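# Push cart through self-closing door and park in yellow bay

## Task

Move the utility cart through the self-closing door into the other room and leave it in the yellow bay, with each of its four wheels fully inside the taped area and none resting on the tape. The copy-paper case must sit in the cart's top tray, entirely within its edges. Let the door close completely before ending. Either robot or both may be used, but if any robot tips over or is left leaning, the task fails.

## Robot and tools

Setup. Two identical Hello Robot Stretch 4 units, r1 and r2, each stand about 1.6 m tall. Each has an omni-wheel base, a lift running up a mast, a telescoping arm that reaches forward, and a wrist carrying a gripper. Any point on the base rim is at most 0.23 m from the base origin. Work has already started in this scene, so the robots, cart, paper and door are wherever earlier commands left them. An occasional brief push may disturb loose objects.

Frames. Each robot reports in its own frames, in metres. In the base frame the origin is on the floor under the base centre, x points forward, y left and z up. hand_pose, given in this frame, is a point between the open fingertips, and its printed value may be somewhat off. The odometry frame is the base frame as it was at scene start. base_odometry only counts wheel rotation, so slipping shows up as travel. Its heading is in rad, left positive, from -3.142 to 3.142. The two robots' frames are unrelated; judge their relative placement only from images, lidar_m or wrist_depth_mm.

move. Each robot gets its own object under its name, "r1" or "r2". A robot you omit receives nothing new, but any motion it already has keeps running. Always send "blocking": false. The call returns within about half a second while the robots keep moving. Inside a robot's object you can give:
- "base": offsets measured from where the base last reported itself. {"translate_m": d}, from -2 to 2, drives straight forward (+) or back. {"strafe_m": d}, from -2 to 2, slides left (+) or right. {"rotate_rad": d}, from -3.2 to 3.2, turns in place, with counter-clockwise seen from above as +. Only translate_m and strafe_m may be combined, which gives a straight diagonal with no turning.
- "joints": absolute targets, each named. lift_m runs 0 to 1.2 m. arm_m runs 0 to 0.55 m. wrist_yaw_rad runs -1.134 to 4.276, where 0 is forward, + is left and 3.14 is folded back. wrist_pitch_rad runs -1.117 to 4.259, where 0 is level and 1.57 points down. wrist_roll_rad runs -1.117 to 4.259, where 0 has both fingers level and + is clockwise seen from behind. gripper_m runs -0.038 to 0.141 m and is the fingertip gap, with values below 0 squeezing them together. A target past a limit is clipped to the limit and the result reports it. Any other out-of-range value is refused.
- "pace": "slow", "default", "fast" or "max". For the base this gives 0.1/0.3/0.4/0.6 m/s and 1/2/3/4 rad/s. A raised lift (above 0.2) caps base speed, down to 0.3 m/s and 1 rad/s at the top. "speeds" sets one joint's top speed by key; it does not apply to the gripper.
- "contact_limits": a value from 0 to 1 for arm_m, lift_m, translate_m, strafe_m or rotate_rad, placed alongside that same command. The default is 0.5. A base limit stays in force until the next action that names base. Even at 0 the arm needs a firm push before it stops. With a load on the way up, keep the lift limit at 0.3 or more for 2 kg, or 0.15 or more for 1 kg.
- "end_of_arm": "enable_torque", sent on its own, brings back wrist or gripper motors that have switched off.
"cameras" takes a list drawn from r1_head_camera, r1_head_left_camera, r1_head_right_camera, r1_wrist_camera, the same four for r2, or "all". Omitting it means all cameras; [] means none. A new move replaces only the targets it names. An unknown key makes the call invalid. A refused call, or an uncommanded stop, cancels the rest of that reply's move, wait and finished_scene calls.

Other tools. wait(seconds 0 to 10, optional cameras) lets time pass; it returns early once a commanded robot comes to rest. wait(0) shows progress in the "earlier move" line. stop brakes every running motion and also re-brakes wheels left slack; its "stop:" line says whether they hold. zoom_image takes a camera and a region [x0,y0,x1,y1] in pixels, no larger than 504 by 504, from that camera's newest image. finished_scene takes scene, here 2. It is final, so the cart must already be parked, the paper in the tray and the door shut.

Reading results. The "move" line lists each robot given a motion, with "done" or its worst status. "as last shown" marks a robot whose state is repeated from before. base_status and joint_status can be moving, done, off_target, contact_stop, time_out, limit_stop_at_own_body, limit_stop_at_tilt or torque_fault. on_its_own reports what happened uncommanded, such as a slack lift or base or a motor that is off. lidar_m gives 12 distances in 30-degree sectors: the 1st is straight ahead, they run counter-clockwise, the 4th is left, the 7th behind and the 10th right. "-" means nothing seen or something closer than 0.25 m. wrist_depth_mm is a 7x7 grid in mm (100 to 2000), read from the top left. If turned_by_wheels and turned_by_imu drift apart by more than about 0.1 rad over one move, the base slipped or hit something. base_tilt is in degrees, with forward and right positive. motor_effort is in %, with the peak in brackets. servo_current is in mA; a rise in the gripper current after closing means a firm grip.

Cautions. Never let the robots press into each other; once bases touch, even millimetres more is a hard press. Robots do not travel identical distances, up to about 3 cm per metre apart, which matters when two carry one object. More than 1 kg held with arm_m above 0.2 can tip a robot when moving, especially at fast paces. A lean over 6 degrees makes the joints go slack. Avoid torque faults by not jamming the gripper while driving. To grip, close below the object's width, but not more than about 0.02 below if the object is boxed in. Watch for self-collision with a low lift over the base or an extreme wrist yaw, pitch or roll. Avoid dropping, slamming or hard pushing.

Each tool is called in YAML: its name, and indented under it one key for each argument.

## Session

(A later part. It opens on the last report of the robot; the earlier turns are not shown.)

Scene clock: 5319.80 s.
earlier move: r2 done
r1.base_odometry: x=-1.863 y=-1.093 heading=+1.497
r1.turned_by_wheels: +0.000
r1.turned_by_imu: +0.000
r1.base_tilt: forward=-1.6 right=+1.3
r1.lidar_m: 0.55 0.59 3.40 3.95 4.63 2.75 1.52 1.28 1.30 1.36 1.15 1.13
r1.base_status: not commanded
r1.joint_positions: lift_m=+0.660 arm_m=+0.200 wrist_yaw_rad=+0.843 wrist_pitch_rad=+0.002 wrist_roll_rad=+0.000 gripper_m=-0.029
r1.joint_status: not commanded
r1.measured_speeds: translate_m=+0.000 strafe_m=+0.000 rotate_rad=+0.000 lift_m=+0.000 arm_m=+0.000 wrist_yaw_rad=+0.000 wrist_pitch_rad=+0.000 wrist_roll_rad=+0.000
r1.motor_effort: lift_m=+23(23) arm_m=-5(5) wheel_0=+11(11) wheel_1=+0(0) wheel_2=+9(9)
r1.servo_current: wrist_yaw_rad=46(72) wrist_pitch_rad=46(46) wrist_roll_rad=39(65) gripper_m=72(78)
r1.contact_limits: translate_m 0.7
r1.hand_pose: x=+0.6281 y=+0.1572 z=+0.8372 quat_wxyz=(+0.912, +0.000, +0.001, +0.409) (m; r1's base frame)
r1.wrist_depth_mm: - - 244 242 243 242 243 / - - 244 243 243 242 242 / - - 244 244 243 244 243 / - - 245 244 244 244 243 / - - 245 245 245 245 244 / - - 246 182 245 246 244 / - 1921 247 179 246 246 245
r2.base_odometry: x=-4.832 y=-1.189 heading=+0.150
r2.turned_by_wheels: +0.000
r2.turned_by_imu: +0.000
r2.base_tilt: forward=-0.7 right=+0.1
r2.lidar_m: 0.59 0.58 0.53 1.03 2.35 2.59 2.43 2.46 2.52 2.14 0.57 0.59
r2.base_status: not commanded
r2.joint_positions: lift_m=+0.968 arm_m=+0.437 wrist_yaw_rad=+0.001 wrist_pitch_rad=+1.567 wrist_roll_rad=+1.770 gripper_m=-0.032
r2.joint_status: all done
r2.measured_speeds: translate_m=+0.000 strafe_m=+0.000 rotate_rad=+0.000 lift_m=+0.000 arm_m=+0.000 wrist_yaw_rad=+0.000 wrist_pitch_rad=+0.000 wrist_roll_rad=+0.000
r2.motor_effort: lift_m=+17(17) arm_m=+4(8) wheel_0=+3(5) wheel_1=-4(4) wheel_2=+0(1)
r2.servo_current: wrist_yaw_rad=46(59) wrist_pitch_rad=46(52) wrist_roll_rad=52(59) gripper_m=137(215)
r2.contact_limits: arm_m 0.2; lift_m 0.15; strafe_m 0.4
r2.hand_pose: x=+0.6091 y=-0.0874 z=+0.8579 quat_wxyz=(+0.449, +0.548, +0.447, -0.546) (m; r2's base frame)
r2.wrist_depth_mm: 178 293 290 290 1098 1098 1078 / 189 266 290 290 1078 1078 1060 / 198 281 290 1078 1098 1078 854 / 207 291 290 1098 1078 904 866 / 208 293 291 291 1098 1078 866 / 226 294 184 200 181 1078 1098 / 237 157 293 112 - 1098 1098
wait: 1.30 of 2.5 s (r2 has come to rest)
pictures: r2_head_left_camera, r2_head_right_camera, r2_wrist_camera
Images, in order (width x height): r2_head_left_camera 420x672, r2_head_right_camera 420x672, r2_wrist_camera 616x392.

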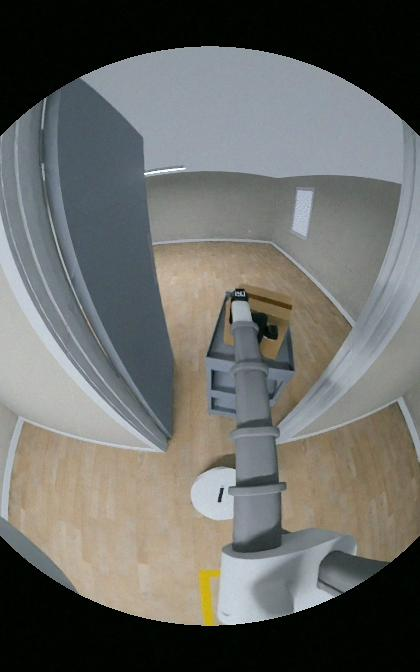

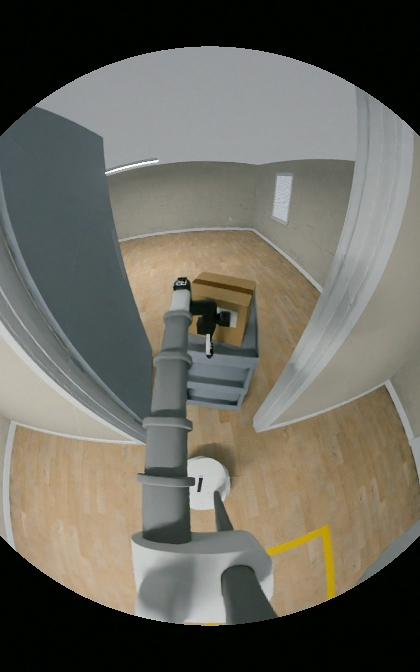

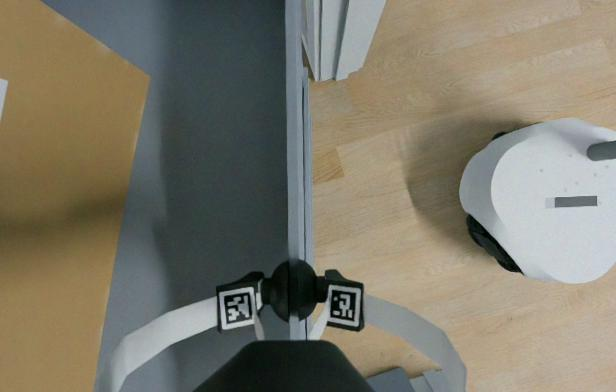

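move:
  blocking: false
  cameras: []
  r2: {"base": {"translate_m": -0.149, "strafe_m": 0.013}, "pace": "slow", "contact_limits": {"translate_m": 0.6}}

wait:
  seconds: 3
  cameras: ["r2_wrist_camera", "r2_head_right_camera"]

Scene clock: 5327.20 s.
move: r2 moving
r1.base_odometry: x=-1.863 y=-1.093 heading=+1.497
r1.turned_by_wheels: +0.000
r1.turned_by_imu: +0.000
r1.base_tilt: forward=-1.6 right=+1.3
r1.lidar_m: 0.57 0.59 3.41 3.93 4.60 2.81 1.54 1.30 1.29 1.36 1.15 1.15
r1.base_status: not commanded
r1.joint_positions: lift_m=+0.660 arm_m=+0.200 wrist_yaw_rad=+0.843 wrist_pitch_rad=+0.002 wrist_roll_rad=+0.000 gripper_m=-0.029
r1.joint_status: not commanded
r1.measured_speeds: translate_m=+0.000 strafe_m=+0.000 rotate_rad=+0.000 lift_m=+0.000 arm_m=+0.000 wrist_yaw_rad=+0.000 wrist_pitch_rad=+0.000 wrist_roll_rad=+0.000
r1.motor_effort: lift_m=+23(23) arm_m=-5(5) wheel_0=+11(11) wheel_1=+0(0) wheel_2=+9(9)
r1.servo_current: wrist_yaw_rad=52(72) wrist_pitch_rad=39(46) wrist_roll_rad=46(59) gripper_m=65(78)
r1.contact_limits: translate_m 0.7
r1.hand_pose: x=+0.6281 y=+0.1572 z=+0.8372 quat_wxyz=(+0.912, +0.000, +0.001, +0.409) (m; r1's base frame)
r1.wrist_depth_mm: - - 243 243 243 243 242 / - - 244 244 243 243 242 / - - 244 244 244 244 243 / - - 245 245 244 244 244 / - - 247 245 245 244 245 / - - 247 182 245 245 245 / - 1921 247 179 246 245 245
r2.base_odometry: x=-4.844 y=-1.190 heading=+0.150
r2.turned_by_wheels: +0.000
r2.turned_by_imu: +0.000
r2.base_tilt: forward=-0.6 right=+0.1
r2.lidar_m: 0.59 0.59 0.52 1.06 2.35 2.59 2.42 2.44 2.55 2.17 0.59 0.60
r2.base_status: translate_m moving; strafe_m moving
r2.joint_positions: lift_m=+0.968 arm_m=+0.437 wrist_yaw_rad=+0.002 wrist_pitch_rad=+1.564 wrist_roll_rad=+1.770 gripper_m=-0.032
r2.joint_status: not commanded
r2.measured_speeds: translate_m=-0.048 strafe_m=+0.004 rotate_rad=+0.000 lift_m=+0.000 arm_m=+0.000 wrist_yaw_rad=+0.006 wrist_pitch_rad=-0.014 wrist_roll_rad=+0.000
r2.motor_effort: lift_m=+17(17) arm_m=+3(5) wheel_0=-8(8) wheel_1=-6(8) wheel_2=+13(14)
r2.servo_current: wrist_yaw_rad=52(59) wrist_pitch_rad=46(46) wrist_roll_rad=39(52) gripper_m=124(137)
r2.contact_limits: arm_m 0.2; lift_m 0.15; translate_m 0.6
r2.hand_pose: x=+0.6101 y=-0.0874 z=+0.8579 quat_wxyz=(+0.450, +0.549, +0.447, -0.545) (m; r2's base frame)
r2.wrist_depth_mm: 185 291 290 699 1078 1078 1060 / 193 278 291 1078 1060 1078 1060 / 205 291 293 1078 1098 1078 854 / 212 296 293 1098 1098 917 854 / 216 296 293 1078 1118 1060 854 / 226 297 182 200 1078 1078 1078 / 245 160 294 112 - 1078 1078
pictures: none
No camera images: "cameras" was empty.

Scene clock: 5329.47 s.
earlier move: r2 done
r1.base_odometry: x=-1.863 y=-1.093 heading=+1.497
r1.turned_by_wheels: +0.000
r1.turned_by_imu: +0.000
r1.base_tilt: forward=-1.6 right=+1.2
r1.lidar_m: 0.55 0.61 3.43 3.92 4.60 2.78 1.56 1.29 1.26 1.35 1.14 1.15
r1.base_status: not commanded
r1.joint_positions: lift_m=+0.660 arm_m=+0.200 wrist_yaw_rad=+0.843 wrist_pitch_rad=+0.002 wrist_roll_rad=+0.000 gripper_m=-0.029
r1.joint_status: not commanded
r1.measured_speeds: translate_m=+0.000 strafe_m=+0.000 rotate_rad=+0.000 lift_m=+0.000 arm_m=+0.000 wrist_yaw_rad=+0.000 wrist_pitch_rad=+0.000 wrist_roll_rad=+0.000
r1.motor_effort: lift_m=+23(23) arm_m=-5(5) wheel_0=+10(11) wheel_1=+0(0) wheel_2=+9(9)
r1.servo_current: wrist_yaw_rad=46(72) wrist_pitch_rad=52(52) wrist_roll_rad=46(72) gripper_m=72(78)
r1.contact_limits: translate_m 0.7
r1.hand_pose: x=+0.6281 y=+0.1572 z=+0.8372 quat_wxyz=(+0.912, +0.000, +0.001, +0.409) (m; r1's base frame)
r1.wrist_depth_mm: - - 244 243 243 242 243 / - - 243 243 244 243 243 / - - 245 244 245 244 243 / - - 245 244 245 244 244 / - - 246 245 245 246 245 / - - 246 182 245 245 246 / - 1921 247 179 246 246 246
r2.base_odometry: x=-4.981 y=-1.198 heading=+0.151
r2.turned_by_wheels: +0.001
r2.turned_by_imu: +0.002
r2.base_tilt: forward=-0.7 right=+0.1
r2.lidar_m: 0.53 0.61 0.60 1.44 2.33 2.49 2.26 2.35 2.58 2.40 0.77 0.64
r2.base_status: done
r2.joint_positions: lift_m=+0.968 arm_m=+0.437 wrist_yaw_rad=+0.003 wrist_pitch_rad=+1.561 wrist_roll_rad=+1.770 gripper_m=-0.033
r2.joint_status: not commanded
r2.measured_speeds: translate_m=+0.000 strafe_m=+0.000 rotate_rad=+0.000 lift_m=+0.000 arm_m=+0.000 wrist_yaw_rad=+0.000 wrist_pitch_rad=+0.000 wrist_roll_rad=+0.000
r2.motor_effort: lift_m=+17(17) arm_m=-3(5) wheel_0=-1(11) wheel_1=-2(9) wheel_2=+11(19)
r2.servo_current: wrist_yaw_rad=46(65) wrist_pitch_rad=52(65) wrist_roll_rad=33(59) gripper_m=117(137)
r2.contact_limits: arm_m 0.2; lift_m 0.15; translate_m 0.6
r2.hand_pose: x=+0.6111 y=-0.0874 z=+0.8579 quat_wxyz=(+0.451, +0.549, +0.446, -0.544) (m; r2's base frame)
r2.wrist_depth_mm: 260 293 831 1078 1098 1098 1060 / 296 294 293 1098 1098 1078 1078 / 296 294 291 1098 1098 1042 854 / 236 297 296 1118 1098 917 854 / 217 297 294 293 1098 1078 866 / 214 287 186 201 180 1098 1078 / 211 151 296 112 1098 1098 1078
wait: 2.27 of 3 s (r2 has come to rest)
pictures: r2_head_right_camera, r2_wrist_camera
Images, in order (width x height): r2_head_right_camera 420x672, r2_wrist_camera 616x392.

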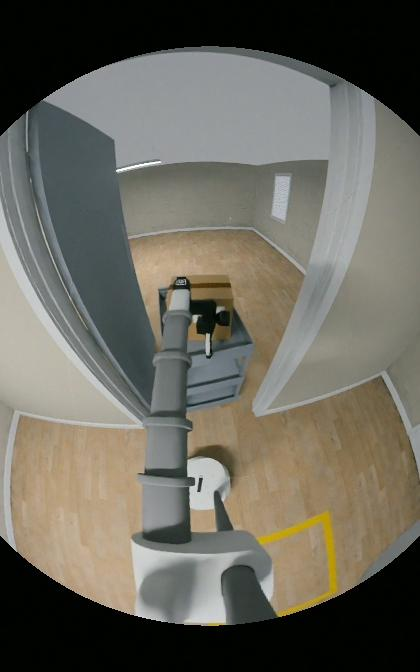

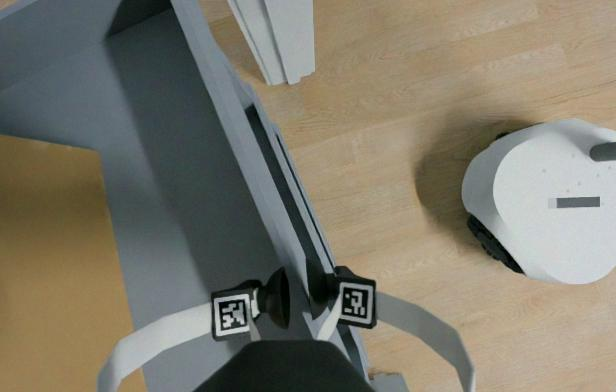

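wait:
  seconds: 0.2
  cameras: ["r2_wrist_camera", "r2_head_left_camera", "r2_head_right_camera", "r1_head_left_camera"]

Scene clock: 5362.03 s.
r1.base_odometry: x=-1.863 y=-1.093 heading=+1.497
r1.turned_by_wheels: +0.000
r1.turned_by_imu: +0.000
r1.base_tilt: forward=-1.6 right=+1.3
r1.lidar_m: 0.57 0.59 3.42 3.94 4.62 2.81 1.51 1.29 1.29 1.35 1.14 1.15
r1.base_status: not commanded
r1.joint_positions: lift_m=+0.660 arm_m=+0.200 wrist_yaw_rad=+0.843 wrist_pitch_rad=+0.002 wrist_roll_rad=+0.000 gripper_m=-0.029
r1.joint_status: not commanded
r1.measured_speeds: translate_m=+0.000 strafe_m=+0.000 rotate_rad=+0.000 lift_m=+0.000 arm_m=+0.000 wrist_yaw_rad=+0.000 wrist_pitch_rad=+0.000 wrist_roll_rad=+0.000
r1.motor_effort: lift_m=+23(23) arm_m=-5(5) wheel_0=+11(11) wheel_1=+0(0) wheel_2=+9(9)
r1.servo_current: wrist_yaw_rad=46(72) wrist_pitch_rad=39(52) wrist_roll_rad=46(72) gripper_m=72(78)
r1.contact_limits: translate_m 0.7
r1.hand_pose: x=+0.6281 y=+0.1572 z=+0.8372 quat_wxyz=(+0.912, +0.000, +0.001, +0.409) (m; r1's base frame)
r1.wrist_depth_mm: - - 243 243 242 243 243 / - - 245 244 244 243 243 / - - 245 243 244 244 244 / - - 245 244 244 244 244 / - - 246 244 245 245 245 / - - 247 182 246 246 245 / - 1921 247 179 246 246 245
r2.base_odometry: x=-4.981 y=-1.198 heading=+0.151
r2.turned_by_wheels: +0.000
r2.turned_by_imu: +0.000
r2.base_tilt: forward=-0.7 right=+0.1
r2.lidar_m: 0.53 0.61 0.63 1.43 2.33 2.47 2.26 2.34 2.57 2.39 0.75 0.62
r2.base_status: done
r2.joint_positions: lift_m=+0.968 arm_m=+0.437 wrist_yaw_rad=+0.003 wrist_pitch_rad=+1.561 wrist_roll_rad=+1.770 gripper_m=-0.033
r2.joint_status: not commanded
r2.measured_speeds: translate_m=+0.000 strafe_m=+0.000 rotate_rad=+0.000 lift_m=+0.000 arm_m=+0.000 wrist_yaw_rad=+0.000 wrist_pitch_rad=+0.000 wrist_roll_rad=+0.000
r2.motor_effort: lift_m=+17(17) arm_m=-4(5) wheel_0=-1(11) wheel_1=-2(9) wheel_2=+11(19)
r2.servo_current: wrist_yaw_rad=46(65) wrist_pitch_rad=59(65) wrist_roll_rad=39(59) gripper_m=117(137)
r2.contact_limits: arm_m 0.2; lift_m 0.15; translate_m 0.6
r2.hand_pose: x=+0.6111 y=-0.0874 z=+0.8579 quat_wxyz=(+0.451, +0.549, +0.446, -0.544) (m; r2's base frame)
r2.wrist_depth_mm: 262 294 820 1078 1078 1098 1060 / 297 293 294 1078 1098 1078 1060 / 297 294 294 1078 1078 1060 854 / 236 294 293 1098 1078 917 854 / 219 297 294 291 1098 1078 854 / 214 286 186 201 180 1078 1078 / 211 151 297 112 1098 1078 1078
wait: 0.20 s; at rest from the start
pictures: r1_head_left_camera, r2_head_left_camera, r2_head_right_camera, r2_wrist_camera
Images, in order (width x height): r1_head_left_camera 420x672, r2_head_left_camera 420x672, r2_head_right_camera 420x672, r2_wrist_camera 616x392.

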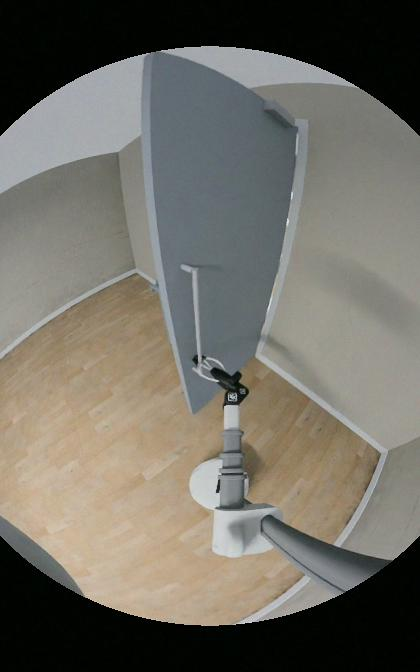

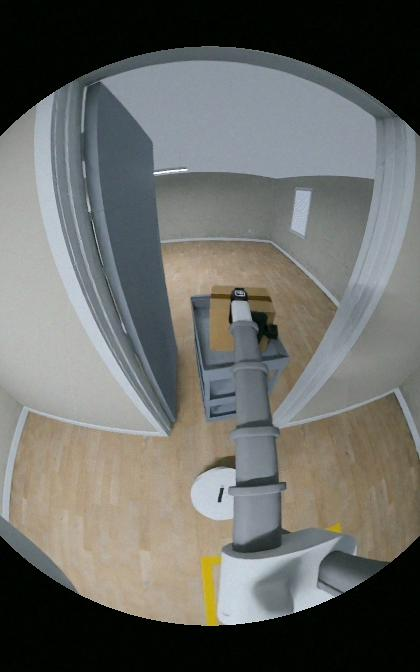

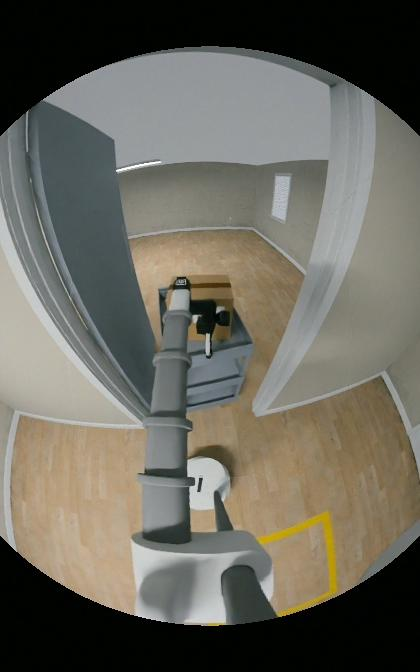

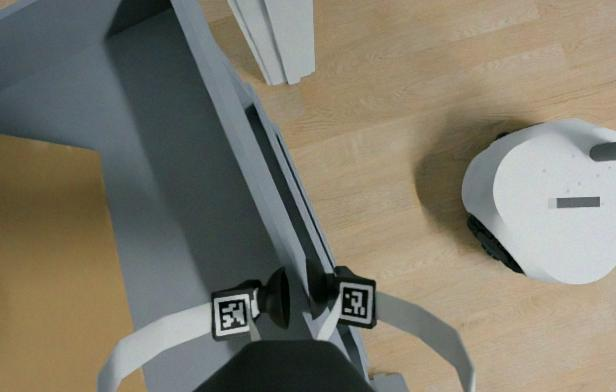

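move:
  blocking: false
  cameras: []
  r2: {"base": {"translate_m": -0.0585, "strafe_m": -0.0135}, "pace": "slow", "contact_limits": {"translate_m": 0.6}}

wait:
  seconds: 2
  cameras: ["r2_wrist_camera"]

Scene clock: 5371.70 s.
move: r2 moving
r1.base_odometry: x=-1.863 y=-1.093 heading=+1.497
r1.turned_by_wheels: +0.000
r1.turned_by_imu: +0.000
r1.base_tilt: forward=-1.6 right=+1.3
r1.lidar_m: 0.57 0.60 3.41 3.94 4.61 2.80 1.52 1.28 1.31 1.33 1.15 1.14
r1.base_status: not commanded
r1.joint_positions: lift_m=+0.660 arm_m=+0.200 wrist_yaw_rad=+0.843 wrist_pitch_rad=+0.002 wrist_roll_rad=+0.000 gripper_m=-0.029
r1.joint_status: not commanded
r1.measured_speeds: translate_m=+0.000 strafe_m=+0.000 rotate_rad=+0.000 lift_m=+0.000 arm_m=+0.000 wrist_yaw_rad=+0.000 wrist_pitch_rad=+0.000 wrist_roll_rad=+0.000
r1.motor_effort: lift_m=+23(23) arm_m=-5(5) wheel_0=+11(11) wheel_1=+0(0) wheel_2=+9(9)
r1.servo_current: wrist_yaw_rad=65(65) wrist_pitch_rad=46(46) wrist_roll_rad=72(72) gripper_m=78(85)
r1.contact_limits: translate_m 0.7
r1.hand_pose: x=+0.6281 y=+0.1572 z=+0.8372 quat_wxyz=(+0.912, +0.000, +0.001, +0.409) (m; r1's base frame)
r1.wrist_depth_mm: - - 243 243 243 242 242 / - - 244 243 243 243 243 / - - 245 244 244 244 243 / - - 245 244 244 244 244 / - - 246 245 245 245 245 / - - 246 182 245 245 245 / - 1921 247 178 246 246 246
r2.base_odometry: x=-4.993 y=-1.203 heading=+0.152
r2.turned_by_wheels: +0.001
r2.turned_by_imu: +0.002
r2.base_tilt: forward=-0.6 right=+0.0
r2.lidar_m: 0.55 0.63 0.62 1.42 2.33 2.45 2.26 2.31 2.57 2.41 0.78 0.64
r2.base_status: translate_m moving; strafe_m moving
r2.joint_positions: lift_m=+0.968 arm_m=+0.437 wrist_yaw_rad=+0.003 wrist_pitch_rad=+1.561 wrist_roll_rad=+1.770 gripper_m=-0.033
r2.joint_status: not commanded
r2.measured_speeds: translate_m=-0.048 strafe_m=-0.011 rotate_rad=+0.002 lift_m=+0.000 arm_m=+0.000 wrist_yaw_rad=+0.000 wrist_pitch_rad=+0.000 wrist_roll_rad=+0.000
r2.motor_effort: lift_m=+17(17) arm_m=-4(4) wheel_0=-1(4) wheel_1=-7(7) wheel_2=+17(17)
r2.servo_current: wrist_yaw_rad=46(59) wrist_pitch_rad=52(59) wrist_roll_rad=46(52) gripper_m=111(124)
r2.contact_limits: arm_m 0.2; lift_m 0.15; translate_m 0.6
r2.hand_pose: x=+0.6111 y=-0.0874 z=+0.8579 quat_wxyz=(+0.451, +0.549, +0.446, -0.544) (m; r2's base frame)
r2.wrist_depth_mm: 259 296 1098 1078 1060 1098 1060 / 298 296 300 1098 1078 1060 1060 / 300 297 294 1078 1078 1078 854 / 245 296 296 1098 1098 931 831 / 227 297 294 878 1118 1098 854 / 219 294 185 197 182 1078 1060 / 217 163 298 112 - 1078 1098
pictures: none
No camera images: "cameras" was empty.

Scene clock: 5373.00 s.
earlier move: r2 done
r1.base_odometry: x=-1.863 y=-1.093 heading=+1.497
r1.turned_by_wheels: +0.000
r1.turned_by_imu: +0.000
r1.base_tilt: forward=-1.6 right=+1.3
r1.lidar_m: 0.58 0.60 3.43 3.91 4.64 2.78 1.53 1.30 1.29 1.37 1.14 1.16
r1.base_status: not commanded
r1.joint_positions: lift_m=+0.660 arm_m=+0.200 wrist_yaw_rad=+0.843 wrist_pitch_rad=+0.002 wrist_roll_rad=+0.000 gripper_m=-0.029
r1.joint_status: not commanded
r1.measured_speeds: translate_m=+0.000 strafe_m=+0.000 rotate_rad=+0.000 lift_m=+0.000 arm_m=+0.000 wrist_yaw_rad=+0.000 wrist_pitch_rad=+0.000 wrist_roll_rad=+0.000
r1.motor_effort: lift_m=+23(23) arm_m=-5(5) wheel_0=+11(11) wheel_1=+0(0) wheel_2=+9(9)
r1.servo_current: wrist_yaw_rad=46(72) wrist_pitch_rad=46(46) wrist_roll_rad=39(72) gripper_m=72(85)
r1.contact_limits: translate_m 0.7
r1.hand_pose: x=+0.6281 y=+0.1572 z=+0.8372 quat_wxyz=(+0.912, +0.000, +0.001, +0.409) (m; r1's base frame)
r1.wrist_depth_mm: - - 244 242 243 243 242 / - - 244 243 243 242 242 / - - 244 244 244 244 244 / - - 245 246 244 244 244 / - - 245 245 245 244 244 / - - 246 182 246 246 245 / - 1921 246 179 246 245 246
r2.base_odometry: x=-5.036 y=-1.221 heading=+0.151
r2.turned_by_wheels: +0.000
r2.turned_by_imu: +0.001
r2.base_tilt: forward=-0.7 right=+0.1
r2.lidar_m: 0.50 0.65 0.68 1.61 2.36 2.38 2.20 2.27 2.56 2.40 0.87 0.62
r2.base_status: done
r2.joint_positions: lift_m=+0.968 arm_m=+0.437 wrist_yaw_rad=+0.003 wrist_pitch_rad=+1.570 wrist_roll_rad=+1.770 gripper_m=-0.033
r2.joint_status: not commanded
r2.measured_speeds: translate_m=+0.000 strafe_m=+0.000 rotate_rad=+0.000 lift_m=+0.000 arm_m=+0.000 wrist_yaw_rad=+0.000 wrist_pitch_rad=+0.000 wrist_roll_rad=+0.000
r2.motor_effort: lift_m=+17(17) arm_m=-3(4) wheel_0=+3(7) wheel_1=-1(7) wheel_2=+7(22)
r2.servo_current: wrist_yaw_rad=52(59) wrist_pitch_rad=39(59) wrist_roll_rad=39(59) gripper_m=117(124)
r2.contact_limits: arm_m 0.2; lift_m 0.15; translate_m 0.6
r2.hand_pose: x=+0.6084 y=-0.0874 z=+0.8579 quat_wxyz=(+0.449, +0.547, +0.448, -0.546) (m; r2's base frame)
r2.wrist_depth_mm: 240 283 - 1098 1078 1098 1098 / 287 290 290 1118 1098 1078 1098 / 290 291 290 1098 1098 1098 878 / 238 291 290 1098 1098 878 878 / 218 293 290 293 1078 991 866 / 209 283 186 206 180 1098 1098 / 193 151 290 112 1118 1098 1098
wait: 1.30 of 2 s (r2 has come to rest)
pictures: r2_wrist_camera
Images, in order (width x height): r2_wrist_camera 616x392.

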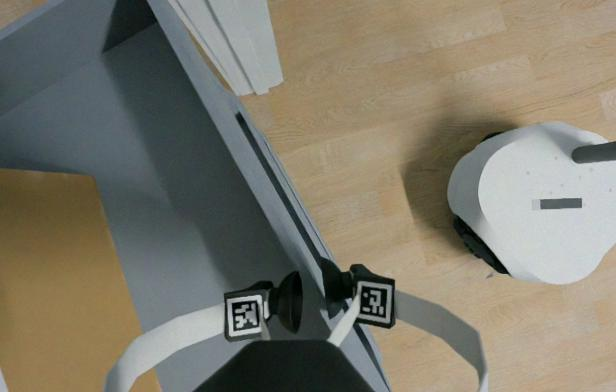

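move:
  blocking: false
  cameras: []
  r2: {"base": {"translate_m": -0.119, "strafe_m": -0.015}, "joints": {"wrist_roll_rad": 1.5}, "speeds": {"wrist_roll_rad": 0.15}, "pace": "slow", "contact_limits": {"translate_m": 0.6}}

wait:
  seconds: 3
  cameras: ["r2_wrist_camera", "r2_head_left_camera"]

Scene clock: 5392.47 s.
move: r2 moving
r1.base_odometry: x=-1.863 y=-1.093 heading=+1.497
r1.turned_by_wheels: +0.000
r1.turned_by_imu: +0.000
r1.base_tilt: forward=-1.6 right=+1.3
r1.lidar_m: 0.60 0.60 3.41 3.93 4.61 2.78 1.50 1.28 1.28 1.33 1.13 1.15
r1.base_status: not commanded
r1.joint_positions: lift_m=+0.660 arm_m=+0.200 wrist_yaw_rad=+0.843 wrist_pitch_rad=+0.002 wrist_roll_rad=+0.000 gripper_m=-0.029
r1.joint_status: not commanded
r1.measured_speeds: translate_m=+0.000 strafe_m=+0.000 rotate_rad=+0.000 lift_m=+0.000 arm_m=+0.000 wrist_yaw_rad=+0.000 wrist_pitch_rad=+0.000 wrist_roll_rad=+0.000
r1.motor_effort: lift_m=+23(23) arm_m=-5(5) wheel_0=+11(11) wheel_1=+0(0) wheel_2=+9(9)
r1.servo_current: wrist_yaw_rad=52(65) wrist_pitch_rad=46(52) wrist_roll_rad=52(59) gripper_m=72(78)
r1.contact_limits: translate_m 0.7
r1.hand_pose: x=+0.6281 y=+0.1572 z=+0.8372 quat_wxyz=(+0.912, +0.000, +0.001, +0.409) (m; r1's base frame)
r1.wrist_depth_mm: - - 243 243 243 242 241 / - - 244 244 244 243 243 / - - 244 244 243 243 243 / - - 245 244 245 244 244 / - - 246 245 246 244 244 / - - 246 182 246 245 245 / - 1921 246 179 247 245 245
r2.base_odometry: x=-5.048 y=-1.224 heading=+0.152
r2.turned_by_wheels: +0.001
r2.turned_by_imu: +0.001
r2.base_tilt: forward=-0.7 right=+0.1
r2.lidar_m: 0.52 0.64 0.72 1.69 2.33 2.38 2.20 2.26 2.56 2.40 0.89 0.62
r2.base_status: translate_m moving; strafe_m moving
r2.joint_positions: lift_m=+0.968 arm_m=+0.437 wrist_yaw_rad=+0.003 wrist_pitch_rad=+1.570 wrist_roll_rad=+1.707 gripper_m=-0.033
r2.joint_status: wrist_roll_rad moving
r2.measured_speeds: translate_m=-0.049 strafe_m=-0.005 rotate_rad=-0.002 lift_m=+0.000 arm_m=+0.000 wrist_yaw_rad=+0.000 wrist_pitch_rad=+0.000 wrist_roll_rad=-0.150
r2.motor_effort: lift_m=+17(17) arm_m=-3(4) wheel_0=+0(6) wheel_1=-3(5) wheel_2=+13(16)
r2.servo_current: wrist_yaw_rad=59(59) wrist_pitch_rad=46(46) wrist_roll_rad=52(78) gripper_m=111(124)
r2.contact_limits: arm_m 0.2; lift_m 0.15; translate_m 0.6
r2.hand_pose: x=+0.6084 y=-0.0874 z=+0.8579 quat_wxyz=(+0.466, +0.532, +0.466, -0.532) (m; r2's base frame)
r2.wrist_depth_mm: 247 293 - 1078 1060 1078 1078 / 291 291 291 1098 1098 1098 1098 / 291 294 291 1118 1098 1078 866 / 239 293 293 1098 1098 891 866 / 220 293 294 293 1098 1008 866 / 207 282 186 204 180 1118 1098 / 200 234 294 112 1098 1118 1098
pictures: none
No camera images: "cameras" was empty.

Scene clock: 5394.43 s.
earlier move: r2 done
r1.base_odometry: x=-1.863 y=-1.093 heading=+1.497
r1.turned_by_wheels: +0.000
r1.turned_by_imu: +0.000
r1.base_tilt: forward=-1.6 right=+1.2
r1.lidar_m: 0.58 0.58 3.42 3.94 4.61 2.76 1.54 1.29 1.28 1.38 1.16 1.13
r1.base_status: not commanded
r1.joint_positions: lift_m=+0.660 arm_m=+0.200 wrist_yaw_rad=+0.843 wrist_pitch_rad=+0.002 wrist_roll_rad=+0.000 gripper_m=-0.029
r1.joint_status: not commanded
r1.measured_speeds: translate_m=+0.000 strafe_m=+0.000 rotate_rad=+0.000 lift_m=+0.000 arm_m=+0.000 wrist_yaw_rad=+0.000 wrist_pitch_rad=+0.000 wrist_roll_rad=+0.000
r1.motor_effort: lift_m=+23(23) arm_m=-5(5) wheel_0=+10(11) wheel_1=+0(0) wheel_2=+9(9)
r1.servo_current: wrist_yaw_rad=52(65) wrist_pitch_rad=39(52) wrist_roll_rad=52(72) gripper_m=72(78)
r1.contact_limits: translate_m 0.7
r1.hand_pose: x=+0.6281 y=+0.1572 z=+0.8372 quat_wxyz=(+0.912, +0.000, +0.001, +0.409) (m; r1's base frame)
r1.wrist_depth_mm: - - 244 243 243 242 242 / - - 244 243 243 243 243 / - - 245 244 244 244 243 / - - 245 245 244 244 244 / - - 246 245 245 244 244 / - - 247 182 246 245 246 / - 1983 248 179 246 246 246
r2.base_odometry: x=-5.152 y=-1.253 heading=+0.152
r2.turned_by_wheels: +0.000
r2.turned_by_imu: +0.001
r2.base_tilt: forward=-0.7 right=+0.0
r2.lidar_m: 0.49 0.58 0.87 1.97 2.34 2.26 2.10 2.15 2.54 2.38 1.07 0.67
r2.base_status: done
r2.joint_positions: lift_m=+0.968 arm_m=+0.437 wrist_yaw_rad=+0.002 wrist_pitch_rad=+1.571 wrist_roll_rad=+1.500 gripper_m=-0.033
r2.joint_status: all done
r2.measured_speeds: translate_m=+0.000 strafe_m=+0.000 rotate_rad=+0.000 lift_m=+0.000 arm_m=+0.000 wrist_yaw_rad=+0.000 wrist_pitch_rad=+0.000 wrist_roll_rad=+0.000
r2.motor_effort: lift_m=+17(17) arm_m=-4(4) wheel_0=+2(10) wheel_1=-3(6) wheel_2=+7(23)
r2.servo_current: wrist_yaw_rad=52(59) wrist_pitch_rad=39(59) wrist_roll_rad=52(85) gripper_m=111(124)
r2.contact_limits: arm_m 0.2; lift_m 0.15; translate_m 0.6
r2.hand_pose: x=+0.6081 y=-0.0874 z=+0.8579 quat_wxyz=(+0.518, +0.481, +0.518, -0.481) (m; r2's base frame)
r2.wrist_depth_mm: 255 287 290 1098 1098 1098 1098 / 290 289 291 1078 1098 1098 1078 / 290 290 291 1098 1098 1098 1078 / 218 290 290 1098 1098 1098 891 / 210 290 291 293 1098 904 878 / 211 293 187 207 180 891 878 / 197 230 293 112 1118 1118 1118
wait: 1.97 of 3 s (r2 has come to rest)
pictures: r2_head_left_camera, r2_wrist_camera
Images, in order (width x height): r2_head_left_camera 420x672, r2_wrist_camera 616x392.

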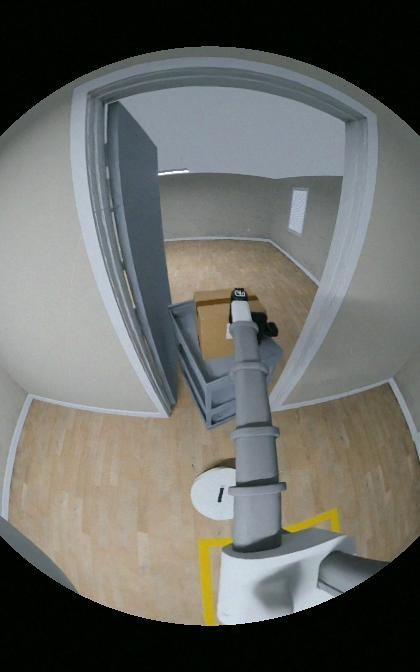

